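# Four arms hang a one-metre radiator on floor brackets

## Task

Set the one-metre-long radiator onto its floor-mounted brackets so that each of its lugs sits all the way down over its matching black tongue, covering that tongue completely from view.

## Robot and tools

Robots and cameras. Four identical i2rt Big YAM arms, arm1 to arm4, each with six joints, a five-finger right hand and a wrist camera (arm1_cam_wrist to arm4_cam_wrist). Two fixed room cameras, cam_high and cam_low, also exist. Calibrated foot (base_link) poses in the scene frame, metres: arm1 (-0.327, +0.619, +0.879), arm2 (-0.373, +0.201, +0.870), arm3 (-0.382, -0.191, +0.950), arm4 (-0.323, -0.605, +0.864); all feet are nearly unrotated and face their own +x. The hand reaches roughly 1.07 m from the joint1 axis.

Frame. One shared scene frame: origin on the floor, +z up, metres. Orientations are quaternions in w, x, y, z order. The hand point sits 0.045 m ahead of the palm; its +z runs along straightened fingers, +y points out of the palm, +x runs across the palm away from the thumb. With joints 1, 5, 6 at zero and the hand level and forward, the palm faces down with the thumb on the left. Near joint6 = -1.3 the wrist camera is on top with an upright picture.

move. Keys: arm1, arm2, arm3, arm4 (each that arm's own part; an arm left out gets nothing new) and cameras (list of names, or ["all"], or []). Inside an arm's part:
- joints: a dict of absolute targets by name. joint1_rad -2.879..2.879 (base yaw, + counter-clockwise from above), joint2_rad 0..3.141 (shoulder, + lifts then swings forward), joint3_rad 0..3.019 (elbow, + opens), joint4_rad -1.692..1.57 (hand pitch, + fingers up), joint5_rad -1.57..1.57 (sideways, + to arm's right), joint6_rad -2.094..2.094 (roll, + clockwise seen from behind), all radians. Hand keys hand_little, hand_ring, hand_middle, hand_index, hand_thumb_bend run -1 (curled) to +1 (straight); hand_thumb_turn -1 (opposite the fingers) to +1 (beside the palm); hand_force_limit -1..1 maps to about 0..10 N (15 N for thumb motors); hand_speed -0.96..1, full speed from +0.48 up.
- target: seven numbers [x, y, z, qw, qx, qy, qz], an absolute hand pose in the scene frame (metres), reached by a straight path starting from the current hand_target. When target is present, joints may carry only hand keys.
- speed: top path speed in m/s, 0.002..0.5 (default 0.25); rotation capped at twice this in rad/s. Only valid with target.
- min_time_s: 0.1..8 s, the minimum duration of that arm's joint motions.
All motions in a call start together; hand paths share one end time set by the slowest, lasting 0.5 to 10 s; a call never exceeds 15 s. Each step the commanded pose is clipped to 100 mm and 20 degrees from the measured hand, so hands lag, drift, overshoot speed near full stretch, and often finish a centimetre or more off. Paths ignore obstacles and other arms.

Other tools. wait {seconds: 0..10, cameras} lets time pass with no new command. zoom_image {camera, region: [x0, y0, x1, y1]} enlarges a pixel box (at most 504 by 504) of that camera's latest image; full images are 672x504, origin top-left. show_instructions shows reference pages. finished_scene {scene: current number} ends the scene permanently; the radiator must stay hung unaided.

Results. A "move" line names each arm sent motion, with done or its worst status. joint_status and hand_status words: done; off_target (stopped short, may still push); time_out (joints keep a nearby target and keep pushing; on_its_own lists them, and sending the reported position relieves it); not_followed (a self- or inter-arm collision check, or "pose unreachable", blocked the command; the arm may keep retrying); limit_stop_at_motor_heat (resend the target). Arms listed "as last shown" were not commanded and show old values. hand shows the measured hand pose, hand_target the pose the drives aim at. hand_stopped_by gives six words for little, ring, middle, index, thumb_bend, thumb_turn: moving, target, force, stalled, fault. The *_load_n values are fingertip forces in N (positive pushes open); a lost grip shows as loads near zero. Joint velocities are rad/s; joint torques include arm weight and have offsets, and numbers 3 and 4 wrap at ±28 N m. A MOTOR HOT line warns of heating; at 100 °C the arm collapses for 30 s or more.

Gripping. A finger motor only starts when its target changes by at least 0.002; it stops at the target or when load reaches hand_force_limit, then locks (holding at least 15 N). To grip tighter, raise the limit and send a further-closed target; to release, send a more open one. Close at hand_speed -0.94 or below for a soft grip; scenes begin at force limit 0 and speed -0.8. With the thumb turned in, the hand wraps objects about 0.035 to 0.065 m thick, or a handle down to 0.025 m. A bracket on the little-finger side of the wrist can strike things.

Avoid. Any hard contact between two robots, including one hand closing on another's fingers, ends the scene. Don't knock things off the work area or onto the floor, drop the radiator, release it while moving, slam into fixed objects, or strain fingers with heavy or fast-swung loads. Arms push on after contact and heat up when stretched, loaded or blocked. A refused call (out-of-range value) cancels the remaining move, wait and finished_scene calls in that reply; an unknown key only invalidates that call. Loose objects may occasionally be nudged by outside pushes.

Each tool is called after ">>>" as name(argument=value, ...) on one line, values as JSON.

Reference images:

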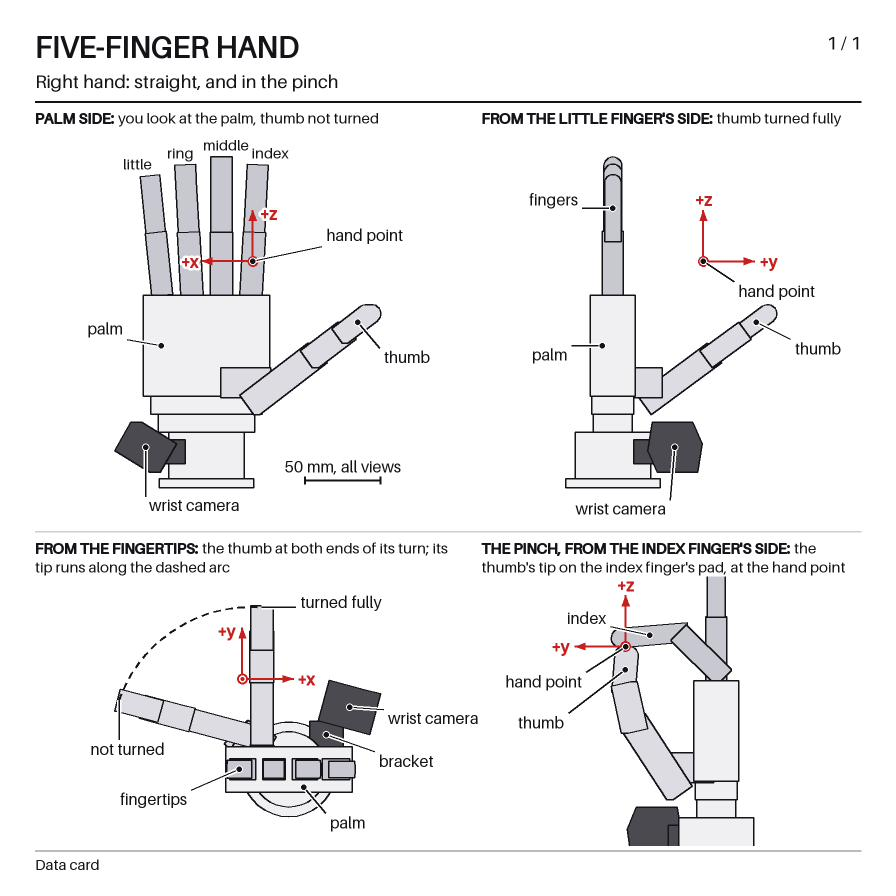

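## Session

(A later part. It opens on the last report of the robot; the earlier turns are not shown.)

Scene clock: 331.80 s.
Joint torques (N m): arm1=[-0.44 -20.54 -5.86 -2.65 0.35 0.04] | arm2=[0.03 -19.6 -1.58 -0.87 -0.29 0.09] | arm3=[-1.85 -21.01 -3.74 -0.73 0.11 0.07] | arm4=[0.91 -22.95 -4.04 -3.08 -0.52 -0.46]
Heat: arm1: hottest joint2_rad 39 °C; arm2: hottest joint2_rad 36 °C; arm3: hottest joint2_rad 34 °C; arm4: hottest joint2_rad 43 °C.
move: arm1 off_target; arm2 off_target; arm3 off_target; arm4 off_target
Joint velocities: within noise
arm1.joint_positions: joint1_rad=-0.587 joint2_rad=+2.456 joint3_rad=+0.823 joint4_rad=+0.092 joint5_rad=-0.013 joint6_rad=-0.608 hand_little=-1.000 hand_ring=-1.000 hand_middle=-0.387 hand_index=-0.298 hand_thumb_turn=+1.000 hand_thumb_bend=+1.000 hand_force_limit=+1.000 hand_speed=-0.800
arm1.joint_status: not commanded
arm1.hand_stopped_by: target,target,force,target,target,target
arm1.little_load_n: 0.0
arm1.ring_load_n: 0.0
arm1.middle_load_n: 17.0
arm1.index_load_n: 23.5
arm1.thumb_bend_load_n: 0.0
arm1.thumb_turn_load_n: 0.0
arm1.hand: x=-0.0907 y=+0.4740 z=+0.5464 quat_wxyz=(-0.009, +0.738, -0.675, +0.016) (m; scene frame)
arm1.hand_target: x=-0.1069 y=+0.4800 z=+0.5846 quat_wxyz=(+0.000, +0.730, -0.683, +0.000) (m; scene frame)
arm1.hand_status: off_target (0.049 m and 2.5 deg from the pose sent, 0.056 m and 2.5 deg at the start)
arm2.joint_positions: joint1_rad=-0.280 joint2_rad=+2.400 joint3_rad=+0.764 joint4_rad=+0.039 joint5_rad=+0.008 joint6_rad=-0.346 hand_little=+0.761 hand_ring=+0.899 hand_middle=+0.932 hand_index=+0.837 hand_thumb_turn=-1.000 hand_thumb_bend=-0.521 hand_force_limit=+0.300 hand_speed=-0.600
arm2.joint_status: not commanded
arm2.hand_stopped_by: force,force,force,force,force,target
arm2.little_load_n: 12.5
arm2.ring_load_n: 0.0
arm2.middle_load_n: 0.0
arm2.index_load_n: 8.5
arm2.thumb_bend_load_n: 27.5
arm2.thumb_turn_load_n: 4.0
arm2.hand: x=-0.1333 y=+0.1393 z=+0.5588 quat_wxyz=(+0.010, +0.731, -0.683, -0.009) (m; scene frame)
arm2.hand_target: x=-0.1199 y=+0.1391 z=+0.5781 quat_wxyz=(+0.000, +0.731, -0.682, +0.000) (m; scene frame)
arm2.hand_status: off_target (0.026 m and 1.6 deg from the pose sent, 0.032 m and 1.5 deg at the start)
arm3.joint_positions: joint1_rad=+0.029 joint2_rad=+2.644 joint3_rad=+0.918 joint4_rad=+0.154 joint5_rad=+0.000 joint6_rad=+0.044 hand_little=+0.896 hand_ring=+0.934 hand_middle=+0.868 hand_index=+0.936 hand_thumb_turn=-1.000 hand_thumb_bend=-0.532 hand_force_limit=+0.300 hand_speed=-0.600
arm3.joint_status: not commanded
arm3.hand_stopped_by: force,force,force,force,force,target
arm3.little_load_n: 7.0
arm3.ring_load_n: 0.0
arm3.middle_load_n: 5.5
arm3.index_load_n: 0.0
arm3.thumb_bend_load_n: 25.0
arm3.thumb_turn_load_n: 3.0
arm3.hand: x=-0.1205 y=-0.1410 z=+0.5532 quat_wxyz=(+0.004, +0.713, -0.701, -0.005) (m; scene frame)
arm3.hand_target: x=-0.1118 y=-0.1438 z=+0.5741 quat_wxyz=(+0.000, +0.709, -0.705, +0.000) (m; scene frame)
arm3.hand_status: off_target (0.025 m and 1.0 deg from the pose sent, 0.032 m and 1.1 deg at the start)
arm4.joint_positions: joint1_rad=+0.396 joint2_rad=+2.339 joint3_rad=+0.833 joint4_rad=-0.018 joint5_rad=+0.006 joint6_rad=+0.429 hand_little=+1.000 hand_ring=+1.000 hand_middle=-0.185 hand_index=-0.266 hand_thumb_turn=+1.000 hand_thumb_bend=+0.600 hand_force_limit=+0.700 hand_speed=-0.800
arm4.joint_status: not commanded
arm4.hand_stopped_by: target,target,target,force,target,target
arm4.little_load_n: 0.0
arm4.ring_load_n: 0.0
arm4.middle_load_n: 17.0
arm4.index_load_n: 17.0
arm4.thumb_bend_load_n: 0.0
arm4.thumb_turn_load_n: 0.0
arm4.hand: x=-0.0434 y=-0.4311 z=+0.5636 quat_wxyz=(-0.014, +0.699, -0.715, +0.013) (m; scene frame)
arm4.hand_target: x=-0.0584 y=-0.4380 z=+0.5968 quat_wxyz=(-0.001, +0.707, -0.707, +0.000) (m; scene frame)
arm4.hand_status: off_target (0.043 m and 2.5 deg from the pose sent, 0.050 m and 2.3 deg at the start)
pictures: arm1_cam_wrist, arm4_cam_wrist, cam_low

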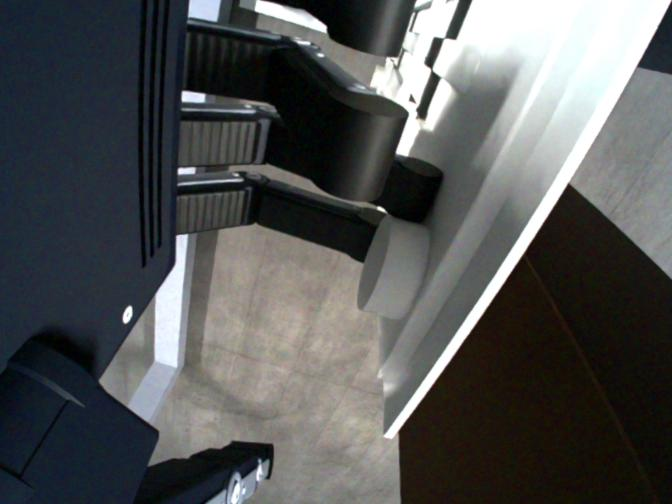

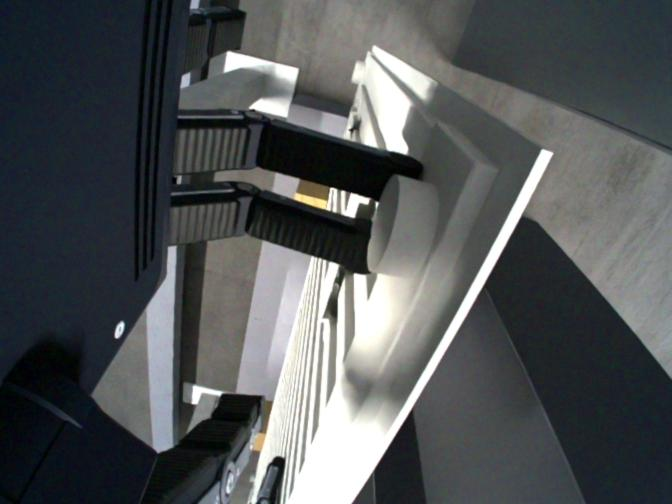

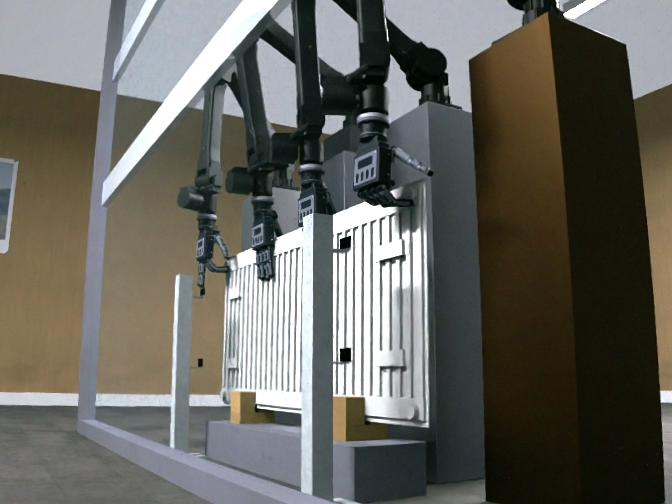

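>>> move(arm1={"target": [-0.106, 0.479, 0.613, 0, 0.7301, -0.6834, 0], "speed": 0.03}, arm2={"target": [-0.119, 0.139, 0.600, 0, 0.7314, -0.6819, 0], "speed": 0.03}, arm3={"target": [-0.111, -0.144, 0.596, 0, 0.709, -0.7052, 0], "speed": 0.03}, arm4={"target": [-0.058, -0.4385, 0.623, 0, 0.7071, -0.7071, 0], "speed": 0.03}, cameras=["arm1_cam_wrist", "arm4_cam_wrist", "cam_low"])

Scene clock: 333.77 s.
Joint torques (N m): arm1=[-0.44 -20.78 -5.38 -2.86 0.32 0.04] | arm2=[0.03 -19.08 -0.8 -0.96 -0.32 0.11] | arm3=[-1.9 -20.78 -3.23 -0.77 0.11 0.08] | arm4=[0.15 -22.36 -3.36 -3.21 -0.52 -0.41]
Heat: arm1: hottest joint2_rad 40 °C; arm2: hottest joint2_rad 36 °C; arm3: hottest joint2_rad 34 °C; arm4: hottest joint2_rad 43 °C.
move: arm1 off_target; arm2 off_target; arm3 off_target; arm4 off_target
Joint velocities: within noise
arm1.joint_positions: joint1_rad=-0.587 joint2_rad=+2.392 joint3_rad=+0.794 joint4_rad=+0.055 joint5_rad=-0.012 joint6_rad=-0.608 hand_little=-1.000 hand_ring=-1.000 hand_middle=-0.387 hand_index=-0.298 hand_thumb_turn=+1.000 hand_thumb_bend=+1.000 hand_force_limit=+1.000 hand_speed=-0.800
arm1.joint_status: not commanded
arm1.hand_stopped_by: target,target,force,target,target,target
arm1.little_load_n: 0.0
arm1.ring_load_n: 0.0
arm1.middle_load_n: 17.0
arm1.index_load_n: 24.0
arm1.thumb_bend_load_n: -0.5
arm1.thumb_turn_load_n: 0.0
arm1.hand: x=-0.0907 y=+0.4739 z=+0.5671 quat_wxyz=(-0.008, +0.738, -0.675, +0.016) (m; scene frame)
arm1.hand_target: x=-0.1068 y=+0.4798 z=+0.6045 quat_wxyz=(+0.000, +0.730, -0.683, +0.001) (m; scene frame)
arm1.hand_status: off_target (0.049 m and 2.4 deg from the pose sent, 0.068 m and 2.5 deg at the start)
arm2.joint_positions: joint1_rad=-0.280 joint2_rad=+2.333 joint3_rad=+0.735 joint4_rad=+0.000 joint5_rad=+0.009 joint6_rad=-0.346 hand_little=+0.761 hand_ring=+0.899 hand_middle=+0.932 hand_index=+0.838 hand_thumb_turn=-1.000 hand_thumb_bend=-0.521 hand_force_limit=+0.300 hand_speed=-0.600
arm2.joint_status: not commanded
arm2.hand_stopped_by: force,force,force,force,force,target
arm2.little_load_n: 12.5
arm2.ring_load_n: 0.0
arm2.middle_load_n: 0.0
arm2.index_load_n: 9.0
arm2.thumb_bend_load_n: 27.5
arm2.thumb_turn_load_n: 4.5
arm2.hand: x=-0.1333 y=+0.1392 z=+0.5796 quat_wxyz=(+0.011, +0.731, -0.683, -0.010) (m; scene frame)
arm2.hand_target: x=-0.1196 y=+0.1390 z=+0.5983 quat_wxyz=(+0.000, +0.731, -0.682, +0.000) (m; scene frame)
arm2.hand_status: off_target (0.025 m and 1.6 deg from the pose sent, 0.044 m and 1.6 deg at the start)
arm3.joint_positions: joint1_rad=+0.029 joint2_rad=+2.583 joint3_rad=+0.878 joint4_rad=+0.131 joint5_rad=+0.000 joint6_rad=+0.043 hand_little=+0.896 hand_ring=+0.934 hand_middle=+0.868 hand_index=+0.936 hand_thumb_turn=-1.000 hand_thumb_bend=-0.532 hand_force_limit=+0.300 hand_speed=-0.600
arm3.joint_status: not commanded
arm3.hand_stopped_by: force,force,force,force,force,target
arm3.little_load_n: 7.0
arm3.ring_load_n: 0.0
arm3.middle_load_n: 6.5
arm3.index_load_n: -0.5
arm3.thumb_bend_load_n: 25.0
arm3.thumb_turn_load_n: 3.5
arm3.hand: x=-0.1212 y=-0.1412 z=+0.5740 quat_wxyz=(+0.005, +0.714, -0.700, -0.006) (m; scene frame)
arm3.hand_target: x=-0.1118 y=-0.1438 z=+0.5942 quat_wxyz=(+0.000, +0.709, -0.705, +0.000) (m; scene frame)
arm3.hand_status: off_target (0.024 m and 1.2 deg from the pose sent, 0.044 m and 1.0 deg at the start)
arm4.joint_positions: joint1_rad=+0.396 joint2_rad=+2.274 joint3_rad=+0.808 joint4_rad=-0.059 joint5_rad=+0.006 joint6_rad=+0.429 hand_little=+1.000 hand_ring=+1.000 hand_middle=-0.185 hand_index=-0.266 hand_thumb_turn=+1.000 hand_thumb_bend=+0.600 hand_force_limit=+0.700 hand_speed=-0.800
arm4.joint_status: not commanded
arm4.hand_stopped_by: target,target,target,force,target,target
arm4.little_load_n: 0.0
arm4.ring_load_n: 0.0
arm4.middle_load_n: 17.5
arm4.index_load_n: 17.5
arm4.thumb_bend_load_n: 0.0
arm4.thumb_turn_load_n: 0.0
arm4.hand: x=-0.0442 y=-0.4314 z=+0.5844 quat_wxyz=(-0.012, +0.699, -0.715, +0.012) (m; scene frame)
arm4.hand_target: x=-0.0586 y=-0.4380 z=+0.6169 quat_wxyz=(-0.001, +0.707, -0.707, +0.000) (m; scene frame)
arm4.hand_status: off_target (0.042 m and 2.4 deg from the pose sent, 0.062 m and 2.5 deg at the start)
pictures: arm1_cam_wrist, arm4_cam_wrist, cam_low

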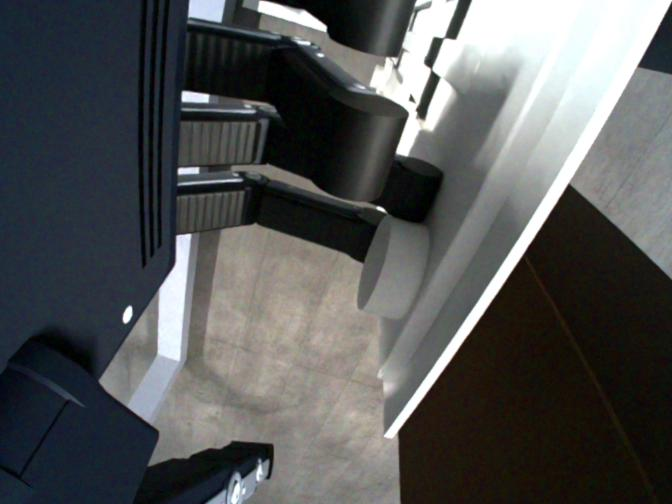

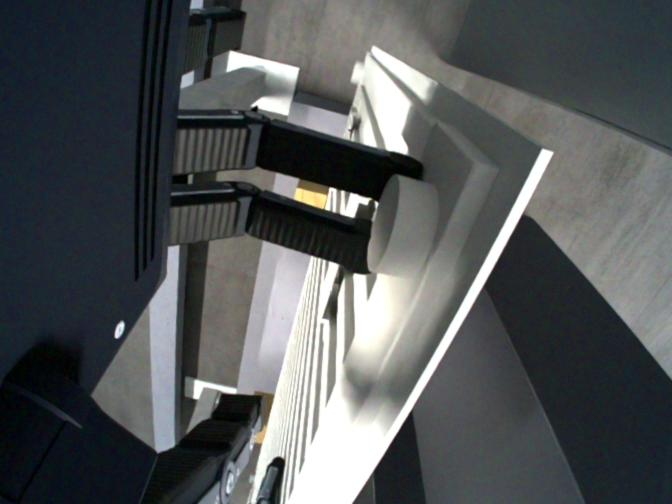

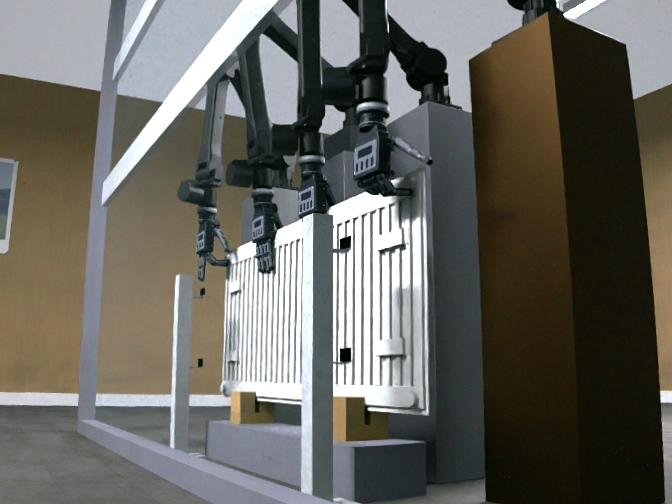

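>>> move(arm1={"target": [-0.106, 0.479, 0.640, 0, 0.7301, -0.6834, 0], "speed": 0.03}, arm2={"target": [-0.119, 0.139, 0.627, 0, 0.7314, -0.6819, 0], "speed": 0.03}, arm3={"target": [-0.111, -0.144, 0.623, 0, 0.709, -0.7052, 0], "speed": 0.03}, arm4={"target": [-0.058, -0.4385, 0.650, 0, 0.7071, -0.7071, 0], "speed": 0.03}, cameras=["all"])

Scene clock: 335.90 s.
Joint torques (N m): arm1=[-0.32 -20.42 -4.31 -2.88 0.19 0.11] | arm2=[-0.09 -18.26 -0.02 -0.9 -0.41 0.14] | arm3=[-1.9 -20.54 -2.41 -0.65 0.11 0.09] | arm4=[0.56 -21.66 -1.98 -3.25 -0.47 -0.43]
Heat: arm1: hottest joint2_rad 40 °C; arm2: hottest joint2_rad 36 °C; arm3: hottest joint2_rad 34 °C; arm4: hottest joint2_rad 43 °C.
move: arm1 off_target; arm2 off_target; arm3 off_target; arm4 off_target
Joint velocities: within noise
arm1.joint_positions: joint1_rad=-0.588 joint2_rad=+2.303 joint3_rad=+0.755 joint4_rad=-0.004 joint5_rad=-0.009 joint6_rad=-0.615 hand_little=-1.000 hand_ring=-1.000 hand_middle=-0.386 hand_index=-0.298 hand_thumb_turn=+1.000 hand_thumb_bend=+1.000 hand_force_limit=+1.000 hand_speed=-0.800
arm1.joint_status: not commanded
arm1.hand_stopped_by: target,target,force,target,target,target
arm1.little_load_n: 0.0
arm1.ring_load_n: 0.0
arm1.middle_load_n: 17.5
arm1.index_load_n: 24.0
arm1.thumb_bend_load_n: 0.0
arm1.thumb_turn_load_n: 0.0
arm1.hand: x=-0.0942 y=+0.4742 z=+0.5955 quat_wxyz=(-0.005, +0.739, -0.673, +0.011) (m; scene frame)
arm1.hand_target: x=-0.1069 y=+0.4798 z=+0.6316 quat_wxyz=(+0.000, +0.730, -0.683, +0.001) (m; scene frame)
arm1.hand_status: off_target (0.046 m and 2.1 deg from the pose sent, 0.075 m and 2.4 deg at the start)
arm2.joint_positions: joint1_rad=-0.280 joint2_rad=+2.239 joint3_rad=+0.702 joint4_rad=-0.065 joint5_rad=+0.011 joint6_rad=-0.346 hand_little=+0.761 hand_ring=+0.899 hand_middle=+0.932 hand_index=+0.838 hand_thumb_turn=-1.000 hand_thumb_bend=-0.521 hand_force_limit=+0.300 hand_speed=-0.600
arm2.joint_status: not commanded
arm2.hand_stopped_by: force,force,force,force,force,target
arm2.little_load_n: 12.0
arm2.ring_load_n: 0.0
arm2.middle_load_n: 0.0
arm2.index_load_n: 6.5
arm2.thumb_bend_load_n: 27.0
arm2.thumb_turn_load_n: 4.0
arm2.hand: x=-0.1338 y=+0.1387 z=+0.6081 quat_wxyz=(+0.012, +0.731, -0.683, -0.011) (m; scene frame)
arm2.hand_target: x=-0.1197 y=+0.1390 z=+0.6254 quat_wxyz=(+0.000, +0.731, -0.682, +0.000) (m; scene frame)
arm2.hand_status: off_target (0.024 m and 1.9 deg from the pose sent, 0.050 m and 1.7 deg at the start)
arm3.joint_positions: joint1_rad=+0.029 joint2_rad=+2.500 joint3_rad=+0.827 joint4_rad=+0.089 joint5_rad=+0.000 joint6_rad=+0.043 hand_little=+0.896 hand_ring=+0.934 hand_middle=+0.868 hand_index=+0.936 hand_thumb_turn=-1.000 hand_thumb_bend=-0.532 hand_force_limit=+0.300 hand_speed=-0.600
arm3.joint_status: not commanded
arm3.hand_stopped_by: force,force,force,force,force,target
arm3.little_load_n: 7.0
arm3.ring_load_n: 0.0
arm3.middle_load_n: 5.5
arm3.index_load_n: 0.0
arm3.thumb_bend_load_n: 25.0
arm3.thumb_turn_load_n: 3.0
arm3.hand: x=-0.1243 y=-0.1414 z=+0.6026 quat_wxyz=(+0.008, +0.714, -0.700, -0.009) (m; scene frame)
arm3.hand_target: x=-0.1118 y=-0.1439 z=+0.6213 quat_wxyz=(+0.000, +0.709, -0.705, +0.000) (m; scene frame)
arm3.hand_status: off_target (0.024 m and 1.6 deg from the pose sent, 0.050 m and 1.2 deg at the start)
arm4.joint_positions: joint1_rad=+0.396 joint2_rad=+2.187 joint3_rad=+0.777 joint4_rad=-0.120 joint5_rad=+0.003 joint6_rad=+0.429 hand_little=+1.000 hand_ring=+1.000 hand_middle=-0.185 hand_index=-0.266 hand_thumb_turn=+1.000 hand_thumb_bend=+0.600 hand_force_limit=+0.700 hand_speed=-0.800
arm4.joint_status: not commanded
arm4.hand_stopped_by: target,target,target,force,target,target
arm4.little_load_n: 0.0
arm4.ring_load_n: 0.0
arm4.middle_load_n: 17.5
arm4.index_load_n: 17.0
arm4.thumb_bend_load_n: 0.0
arm4.thumb_turn_load_n: 0.0
arm4.hand: x=-0.0465 y=-0.4315 z=+0.6126 quat_wxyz=(-0.011, +0.699, -0.715, +0.010) (m; scene frame)
arm4.hand_target: x=-0.0584 y=-0.4379 z=+0.6441 quat_wxyz=(-0.001, +0.707, -0.707, +0.000) (m; scene frame)
arm4.hand_status: off_target (0.040 m and 2.1 deg from the pose sent, 0.067 m and 2.4 deg at the start)
pictures: arm1_cam_wrist, arm2_cam_wrist, arm3_cam_wrist, arm4_cam_wrist, cam_high, cam_low

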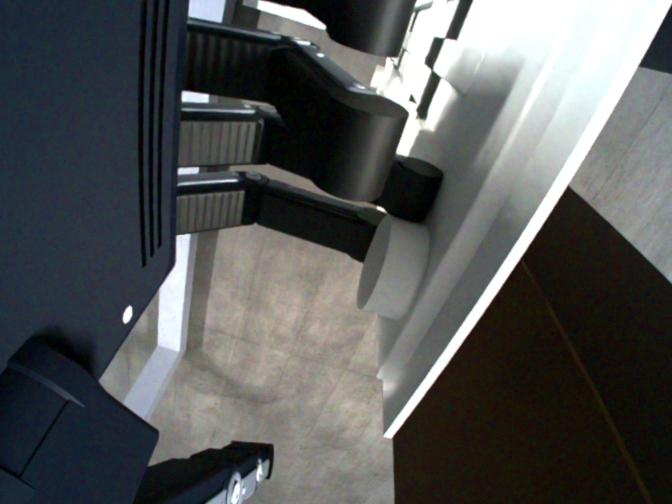

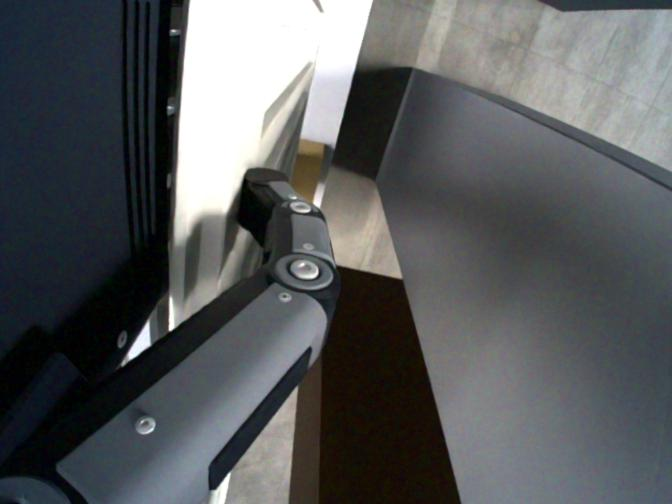

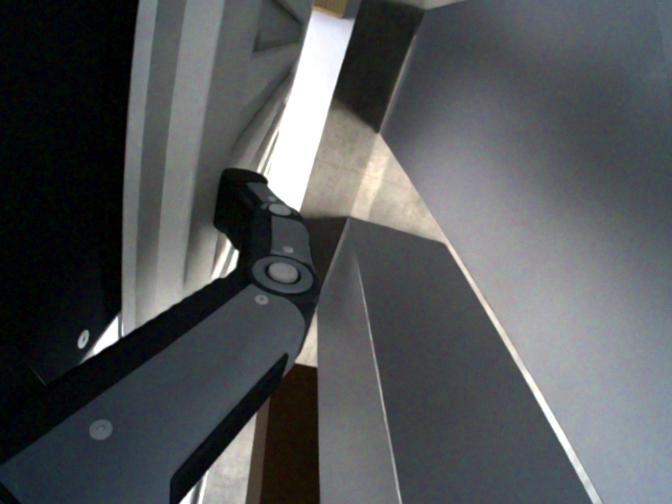

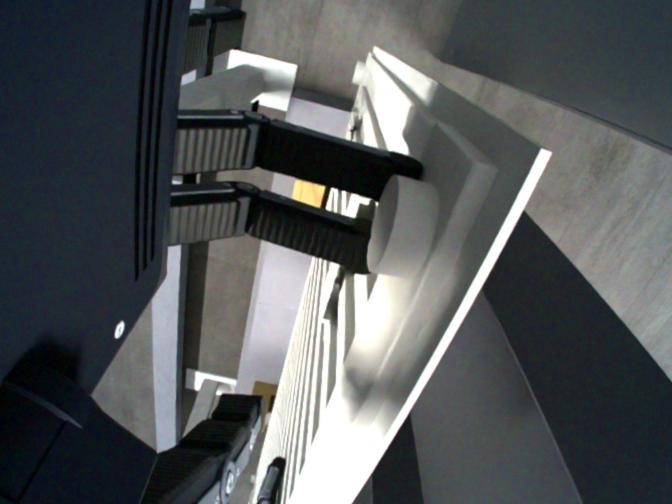

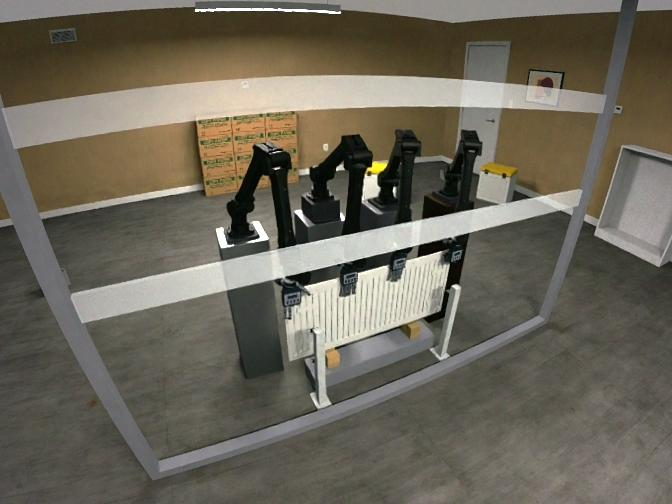

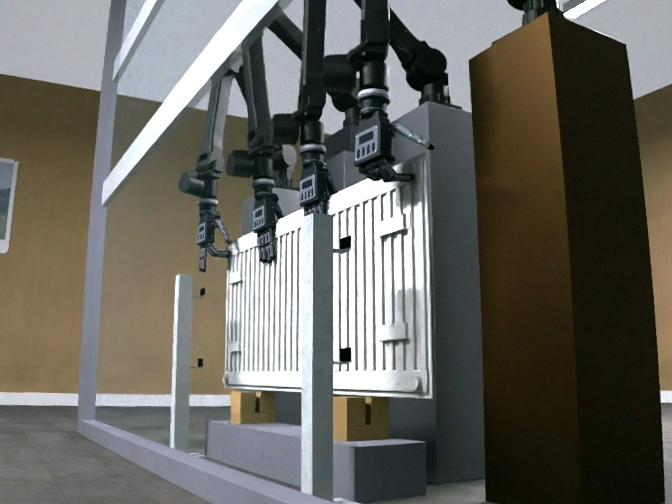

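>>> move(arm1={"target": [-0.056, 0.482, 0.640, 0, 0.7301, -0.6834, 0], "speed": 0.03}, arm2={"target": [-0.069, 0.143, 0.627, 0, 0.7314, -0.6819, 0], "speed": 0.03}, arm3={"target": [-0.061, -0.144, 0.623, 0, 0.709, -0.7052, 0], "speed": 0.03}, arm4={"target": [-0.008, -0.439, 0.650, 0, 0.7071, -0.7071, 0], "speed": 0.03}, cameras=["all"])

Scene clock: 339.63 s.
Joint torques (N m): arm1=[1.9 -20.25 -1.42 -3.23 0.24 0.34] | arm2=[1.08 -17.96 3.43 -0.92 -0.44 0.33] | arm3=[-2.43 -20.84 1.02 -0.59 0.11 0.11] | arm4=[-0.5 -21.6 0.91 -3.77 -0.59 -0.68]
Heat: arm1: hottest joint2_rad 40 °C; arm2: hottest joint2_rad 37 °C; arm3: hottest joint2_rad 35 °C; arm4: hottest joint2_rad 43 °C.
move: arm1 off_target; arm2 off_target; arm3 off_target; arm4 off_target
Joint velocities: within noise
arm1.joint_positions: joint1_rad=-0.541 joint2_rad=+2.303 joint3_rad=+0.840 joint4_rad=-0.099 joint5_rad=-0.011 joint6_rad=-0.562 hand_little=-1.000 hand_ring=-1.000 hand_middle=-0.386 hand_index=-0.298 hand_thumb_turn=+1.000 hand_thumb_bend=+1.000 hand_force_limit=+1.000 hand_speed=-0.800
arm1.joint_status: not commanded
arm1.hand_stopped_by: target,target,force,target,target,target
arm1.little_load_n: 0.5
arm1.ring_load_n: 0.0
arm1.middle_load_n: 17.0
arm1.index_load_n: 25.5
arm1.thumb_bend_load_n: 0.0
arm1.thumb_turn_load_n: 0.5
arm1.hand: x=-0.0601 y=+0.4757 z=+0.5984 quat_wxyz=(-0.005, +0.738, -0.675, +0.006) (m; scene frame)
arm1.hand_target: x=-0.0572 y=+0.4819 z=+0.6340 quat_wxyz=(-0.001, +0.730, -0.683, +0.001) (m; scene frame)
arm1.hand_status: off_target (0.042 m and 1.5 deg from the pose sent, 0.059 m and 2.1 deg at the start)
arm2.joint_positions: joint1_rad=-0.247 joint2_rad=+2.239 joint3_rad=+0.803 joint4_rad=-0.179 joint5_rad=+0.011 joint6_rad=-0.320 hand_little=+0.761 hand_ring=+0.899 hand_middle=+0.932 hand_index=+0.838 hand_thumb_turn=-1.000 hand_thumb_bend=-0.521 hand_force_limit=+0.300 hand_speed=-0.600
arm2.joint_status: not commanded
arm2.hand_stopped_by: force,force,force,force,force,target
arm2.little_load_n: 11.0
arm2.ring_load_n: 0.0
arm2.middle_load_n: 0.0
arm2.index_load_n: 8.5
arm2.thumb_bend_load_n: 27.5
arm2.thumb_turn_load_n: 4.5
arm2.hand: x=-0.0977 y=+0.1401 z=+0.6122 quat_wxyz=(+0.016, +0.733, -0.680, -0.017) (m; scene frame)
arm2.hand_target: x=-0.0698 y=+0.1430 z=+0.6266 quat_wxyz=(-0.001, +0.732, -0.682, +0.000) (m; scene frame)
arm2.hand_status: off_target (0.032 m and 2.6 deg from the pose sent, 0.068 m and 1.9 deg at the start)
arm3.joint_positions: joint1_rad=+0.029 joint2_rad=+2.484 joint3_rad=+0.928 joint4_rad=-0.042 joint5_rad=+0.000 joint6_rad=+0.034 hand_little=+0.896 hand_ring=+0.934 hand_middle=+0.868 hand_index=+0.936 hand_thumb_turn=-1.000 hand_thumb_bend=-0.532 hand_force_limit=+0.300 hand_speed=-0.600
arm3.joint_status: not commanded
arm3.hand_stopped_by: force,force,force,force,force,target
arm3.little_load_n: 6.5
arm3.ring_load_n: 0.0
arm3.middle_load_n: 7.5
arm3.index_load_n: 1.0
arm3.thumb_bend_load_n: 25.0
arm3.thumb_turn_load_n: 3.5
arm3.hand: x=-0.0865 y=-0.1397 z=+0.6066 quat_wxyz=(+0.014, +0.717, -0.697, -0.014) (m; scene frame)
arm3.hand_target: x=-0.0616 y=-0.1441 z=+0.6223 quat_wxyz=(+0.000, +0.709, -0.705, +0.000) (m; scene frame)
arm3.hand_status: off_target (0.031 m and 2.6 deg from the pose sent, 0.066 m and 1.6 deg at the start)
arm4.joint_positions: joint1_rad=+0.363 joint2_rad=+2.196 joint3_rad=+0.881 joint4_rad=-0.213 joint5_rad=+0.008 joint6_rad=+0.403 hand_little=+1.000 hand_ring=+1.000 hand_middle=-0.185 hand_index=-0.266 hand_thumb_turn=+1.000 hand_thumb_bend=+0.600 hand_force_limit=+0.700 hand_speed=-0.800
arm4.joint_status: not commanded
arm4.hand_stopped_by: target,target,target,force,target,target
arm4.little_load_n: 0.0
arm4.ring_load_n: 0.0
arm4.middle_load_n: 19.5
arm4.index_load_n: 18.5
arm4.thumb_bend_load_n: 0.0
arm4.thumb_turn_load_n: 0.0
arm4.hand: x=-0.0050 y=-0.4290 z=+0.6168 quat_wxyz=(-0.011, +0.697, -0.717, +0.014) (m; scene frame)
arm4.hand_target: x=-0.0084 y=-0.4383 z=+0.6464 quat_wxyz=(-0.002, +0.706, -0.708, +0.001) (m; scene frame)
arm4.hand_status: off_target (0.035 m and 2.6 deg from the pose sent, 0.054 m and 2.1 deg at the start)
pictures: arm1_cam_wrist, arm2_cam_wrist, arm3_cam_wrist, arm4_cam_wrist, cam_high, cam_low

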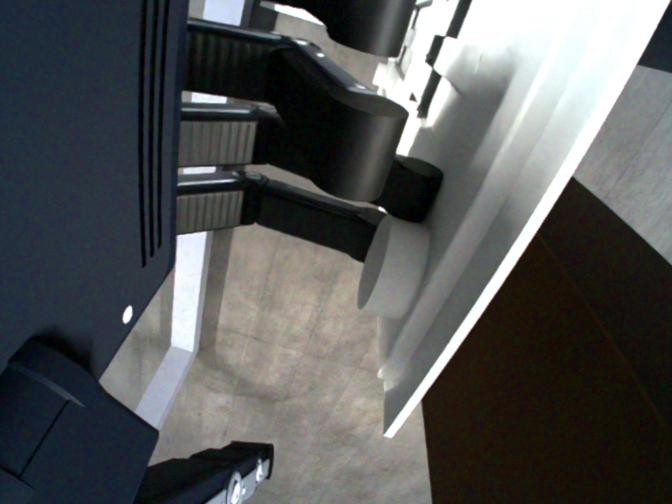

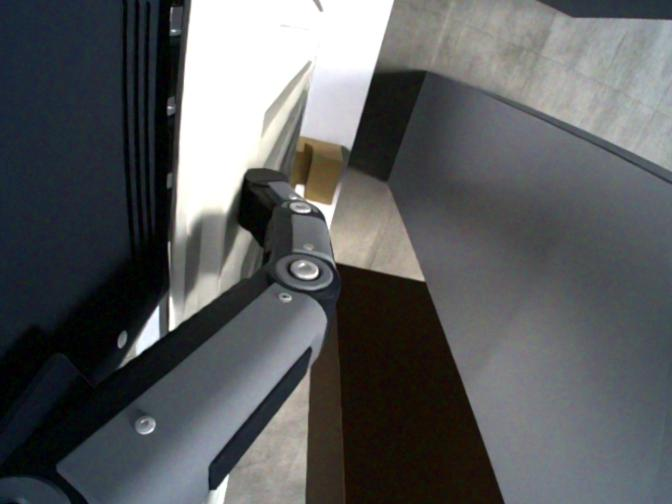

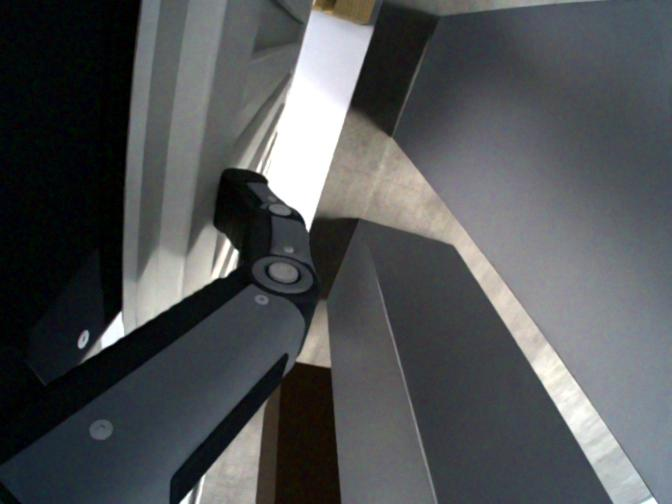

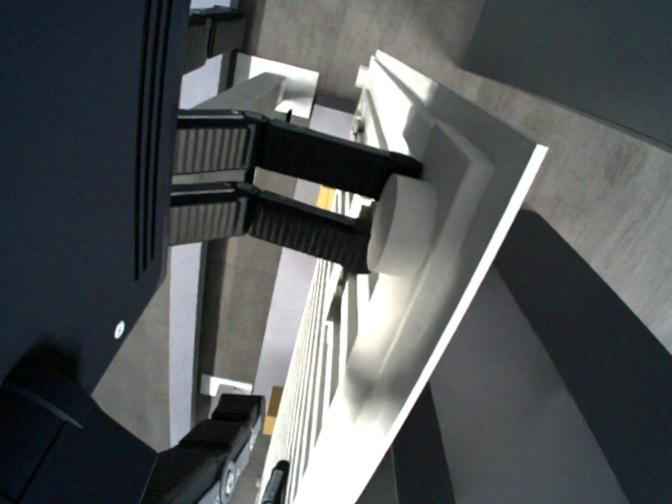

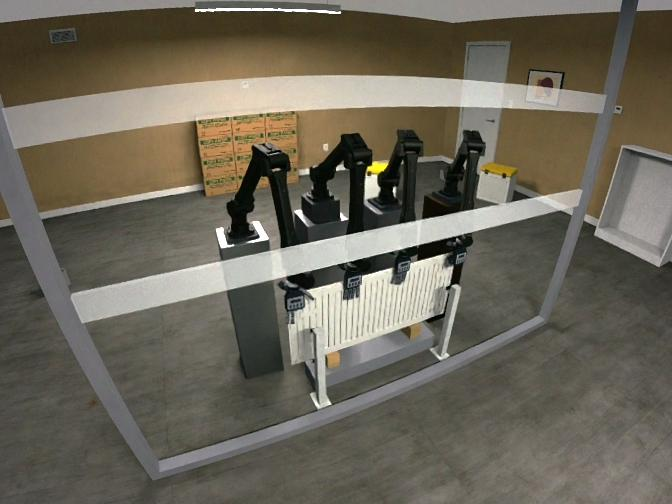

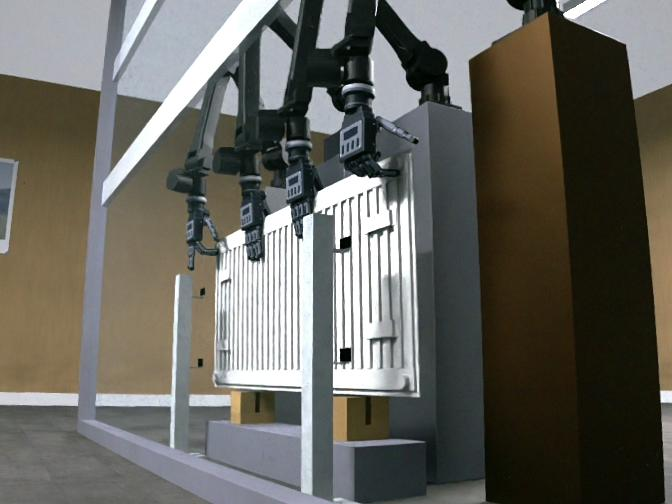

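>>> move(arm1={"target": [-0.012, 0.485, 0.640, 0, 0.7301, -0.6834, 0], "speed": 0.03}, arm2={"target": [-0.029, 0.147, 0.626, 0, 0.7314, -0.6819, 0], "speed": 0.03}, arm3={"target": [-0.023, -0.144, 0.622, 0, 0.709, -0.7052, 0], "speed": 0.03}, arm4={"target": [0.020, -0.439, 0.650, 0, 0.7071, -0.7071, 0], "speed": 0.03}, cameras=["arm1_cam_wrist", "arm4_cam_wrist", "cam_high", "cam_low"])

>>> zoom_image(camera="cam_low", region=[160, 220, 260, 400])

>>> zoom_image(camera="cam_low", region=[290, 180, 430, 380])

>>> zoom_image(camera="arm4_cam_wrist", region=[180, 20, 430, 220])

Scene clock: 342.67 s.
Joint torques (N m): arm1=[1.96 -20.42 -0.13 -3.34 0.06 0.31] | arm2=[1.73 -18.37 5.08 -0.68 -0.45 0.25] | arm3=[-2.73 -20.54 2.62 -0.77 0.15 0.04] | arm4=[-0.85 -21.89 1.7 -3.7 -0.47 -0.65]
Heat: arm1: hottest joint2_rad 40 °C; arm2: hottest joint2_rad 37 °C; arm3: hottest joint2_rad 35 °C; arm4: hottest joint2_rad 43 °C.
move: arm1 off_target; arm2 off_target; arm3 off_target; arm4 off_target
Joint velocities: within noise
arm1.joint_positions: joint1_rad=-0.490 joint2_rad=+2.322 joint3_rad=+0.943 joint4_rad=-0.183 joint5_rad=-0.007 joint6_rad=-0.505 hand_little=-1.000 hand_ring=-1.000 hand_middle=-0.386 hand_index=-0.298 hand_thumb_turn=+1.000 hand_thumb_bend=+1.000 hand_force_limit=+1.000 hand_speed=-0.800
arm1.joint_status: not commanded
arm1.hand_stopped_by: target,target,force,target,target,target
arm1.little_load_n: 0.0
arm1.ring_load_n: 0.0
arm1.middle_load_n: 17.0
arm1.index_load_n: 25.0
arm1.thumb_bend_load_n: 0.0
arm1.thumb_turn_load_n: 0.0
arm1.hand: x=-0.0195 y=+0.4774 z=+0.5976 quat_wxyz=(-0.003, +0.735, -0.678, +0.006) (m; scene frame)
arm1.hand_target: x=-0.0132 y=+0.4848 z=+0.6348 quat_wxyz=(-0.001, +0.730, -0.683, +0.001) (m; scene frame)
arm1.hand_status: off_target (0.044 m and 1.2 deg from the pose sent, 0.064 m and 1.5 deg at the start)
arm2.joint_positions: joint1_rad=-0.219 joint2_rad=+2.259 joint3_rad=+0.905 joint4_rad=-0.267 joint5_rad=+0.011 joint6_rad=-0.283 hand_little=+0.761 hand_ring=+0.899 hand_middle=+0.932 hand_index=+0.838 hand_thumb_turn=-1.000 hand_thumb_bend=-0.521 hand_force_limit=+0.300 hand_speed=-0.600
arm2.joint_status: not commanded
arm2.hand_stopped_by: force,force,force,force,force,target
arm2.little_load_n: 9.5
arm2.ring_load_n: 0.0
arm2.middle_load_n: 0.0
arm2.index_load_n: 10.5
arm2.thumb_bend_load_n: 28.0
arm2.thumb_turn_load_n: 5.0
arm2.hand: x=-0.0617 y=+0.1426 z=+0.6123 quat_wxyz=(+0.018, +0.730, -0.683, -0.018) (m; scene frame)
arm2.hand_target: x=-0.0297 y=+0.1471 z=+0.6262 quat_wxyz=(-0.001, +0.732, -0.682, +0.000) (m; scene frame)
arm2.hand_status: off_target (0.036 m and 3.0 deg from the pose sent, 0.070 m and 2.7 deg at the start)
arm3.joint_positions: joint1_rad=+0.029 joint2_rad=+2.485 joint3_rad=+1.023 joint4_rad=-0.134 joint5_rad=+0.000 joint6_rad=+0.037 hand_little=+0.896 hand_ring=+0.934 hand_middle=+0.868 hand_index=+0.936 hand_thumb_turn=-1.000 hand_thumb_bend=-0.532 hand_force_limit=+0.300 hand_speed=-0.600
arm3.joint_status: not commanded
arm3.hand_stopped_by: force,force,force,force,force,target
arm3.little_load_n: 2.5
arm3.ring_load_n: 0.0
arm3.middle_load_n: 8.5
arm3.index_load_n: 3.0
arm3.thumb_bend_load_n: 26.0
arm3.thumb_turn_load_n: 4.0
arm3.hand: x=-0.0505 y=-0.1373 z=+0.6078 quat_wxyz=(+0.013, +0.716, -0.698, -0.014) (m; scene frame)
arm3.hand_target: x=-0.0236 y=-0.1441 z=+0.6218 quat_wxyz=(+0.000, +0.709, -0.705, +0.000) (m; scene frame)
arm3.hand_status: off_target (0.032 m and 2.5 deg from the pose sent, 0.066 m and 2.6 deg at the start)
arm4.joint_positions: joint1_rad=+0.340 joint2_rad=+2.215 joint3_rad=+0.959 joint4_rad=-0.265 joint5_rad=+0.005 joint6_rad=+0.382 hand_little=+1.000 hand_ring=+1.000 hand_middle=-0.185 hand_index=-0.266 hand_thumb_turn=+1.000 hand_thumb_bend=+0.600 hand_force_limit=+0.700 hand_speed=-0.800
arm4.joint_status: not commanded
arm4.hand_stopped_by: target,target,target,force,target,target
arm4.little_load_n: -0.5
arm4.ring_load_n: 0.0
arm4.middle_load_n: 17.5
arm4.index_load_n: 17.0
arm4.thumb_bend_load_n: 0.0
arm4.thumb_turn_load_n: 0.5
arm4.hand: x=+0.0246 y=-0.4273 z=+0.6174 quat_wxyz=(-0.014, +0.696, -0.718, +0.014) (m; scene frame)
arm4.hand_target: x=+0.0197 y=-0.4381 z=+0.6468 quat_wxyz=(-0.002, +0.707, -0.708, +0.001) (m; scene frame)
arm4.hand_status: off_target (0.035 m and 2.9 deg from the pose sent, 0.043 m and 2.6 deg at the start)
pictures: arm1_cam_wrist, arm4_cam_wrist, cam_high, cam_low

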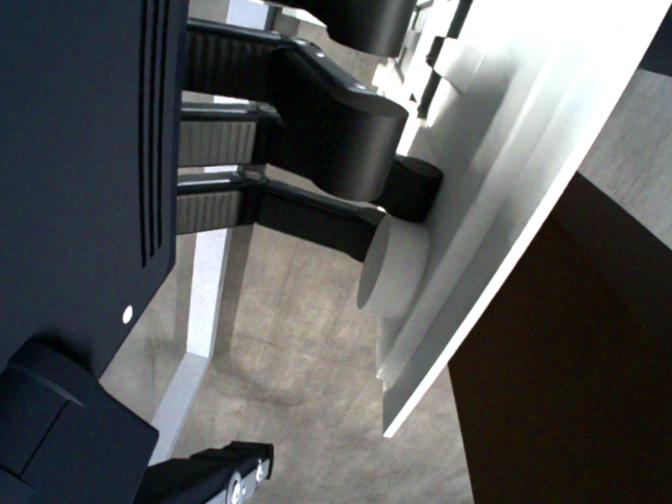

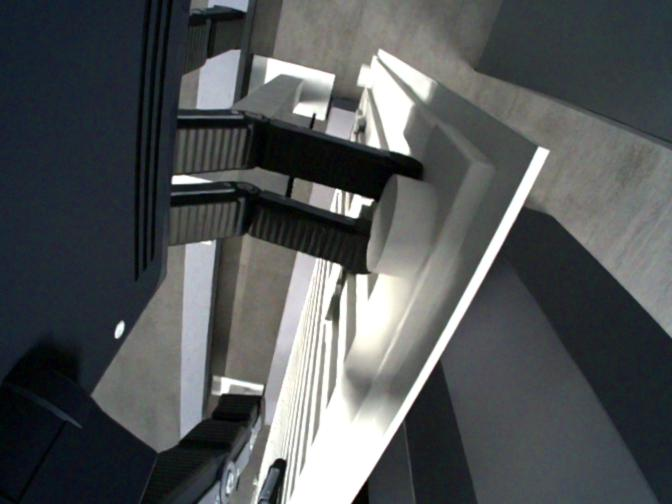

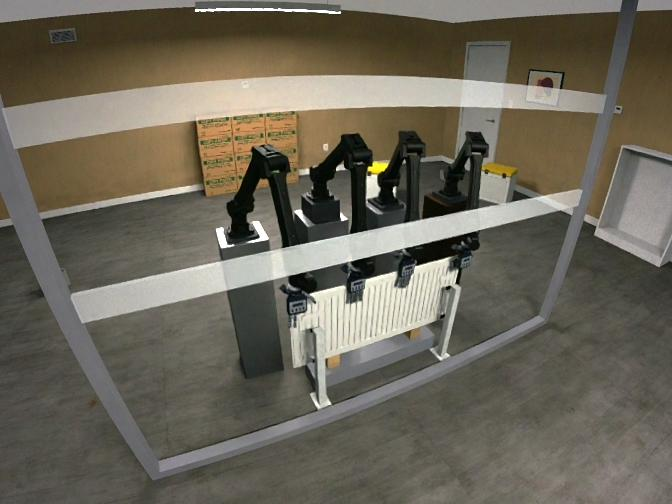

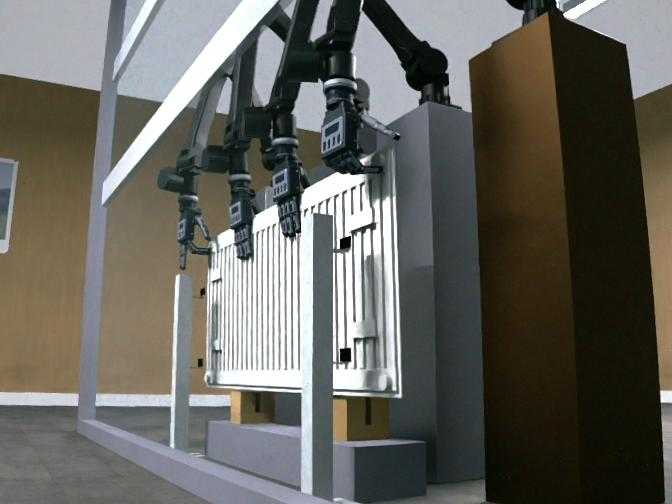

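Scaled by 2.800 from the camera's 672x504 image, which has a finer 960x720 frame.

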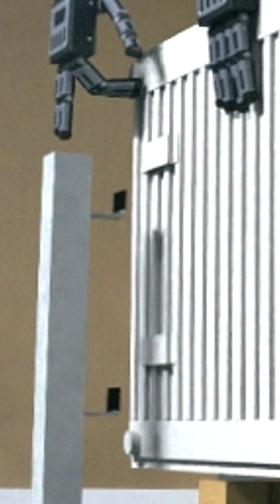

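Scaled by 2.520 from the camera's 672x504 image, which has a finer 960x720 frame.

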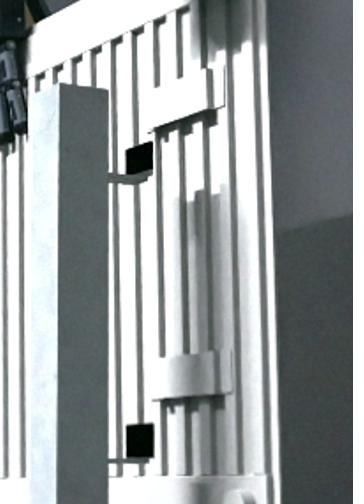

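Scaled by 2.016 from the camera's 672x504 image, which has a finer 960x720 frame.

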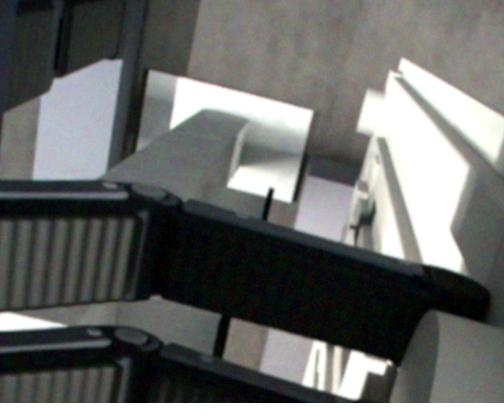

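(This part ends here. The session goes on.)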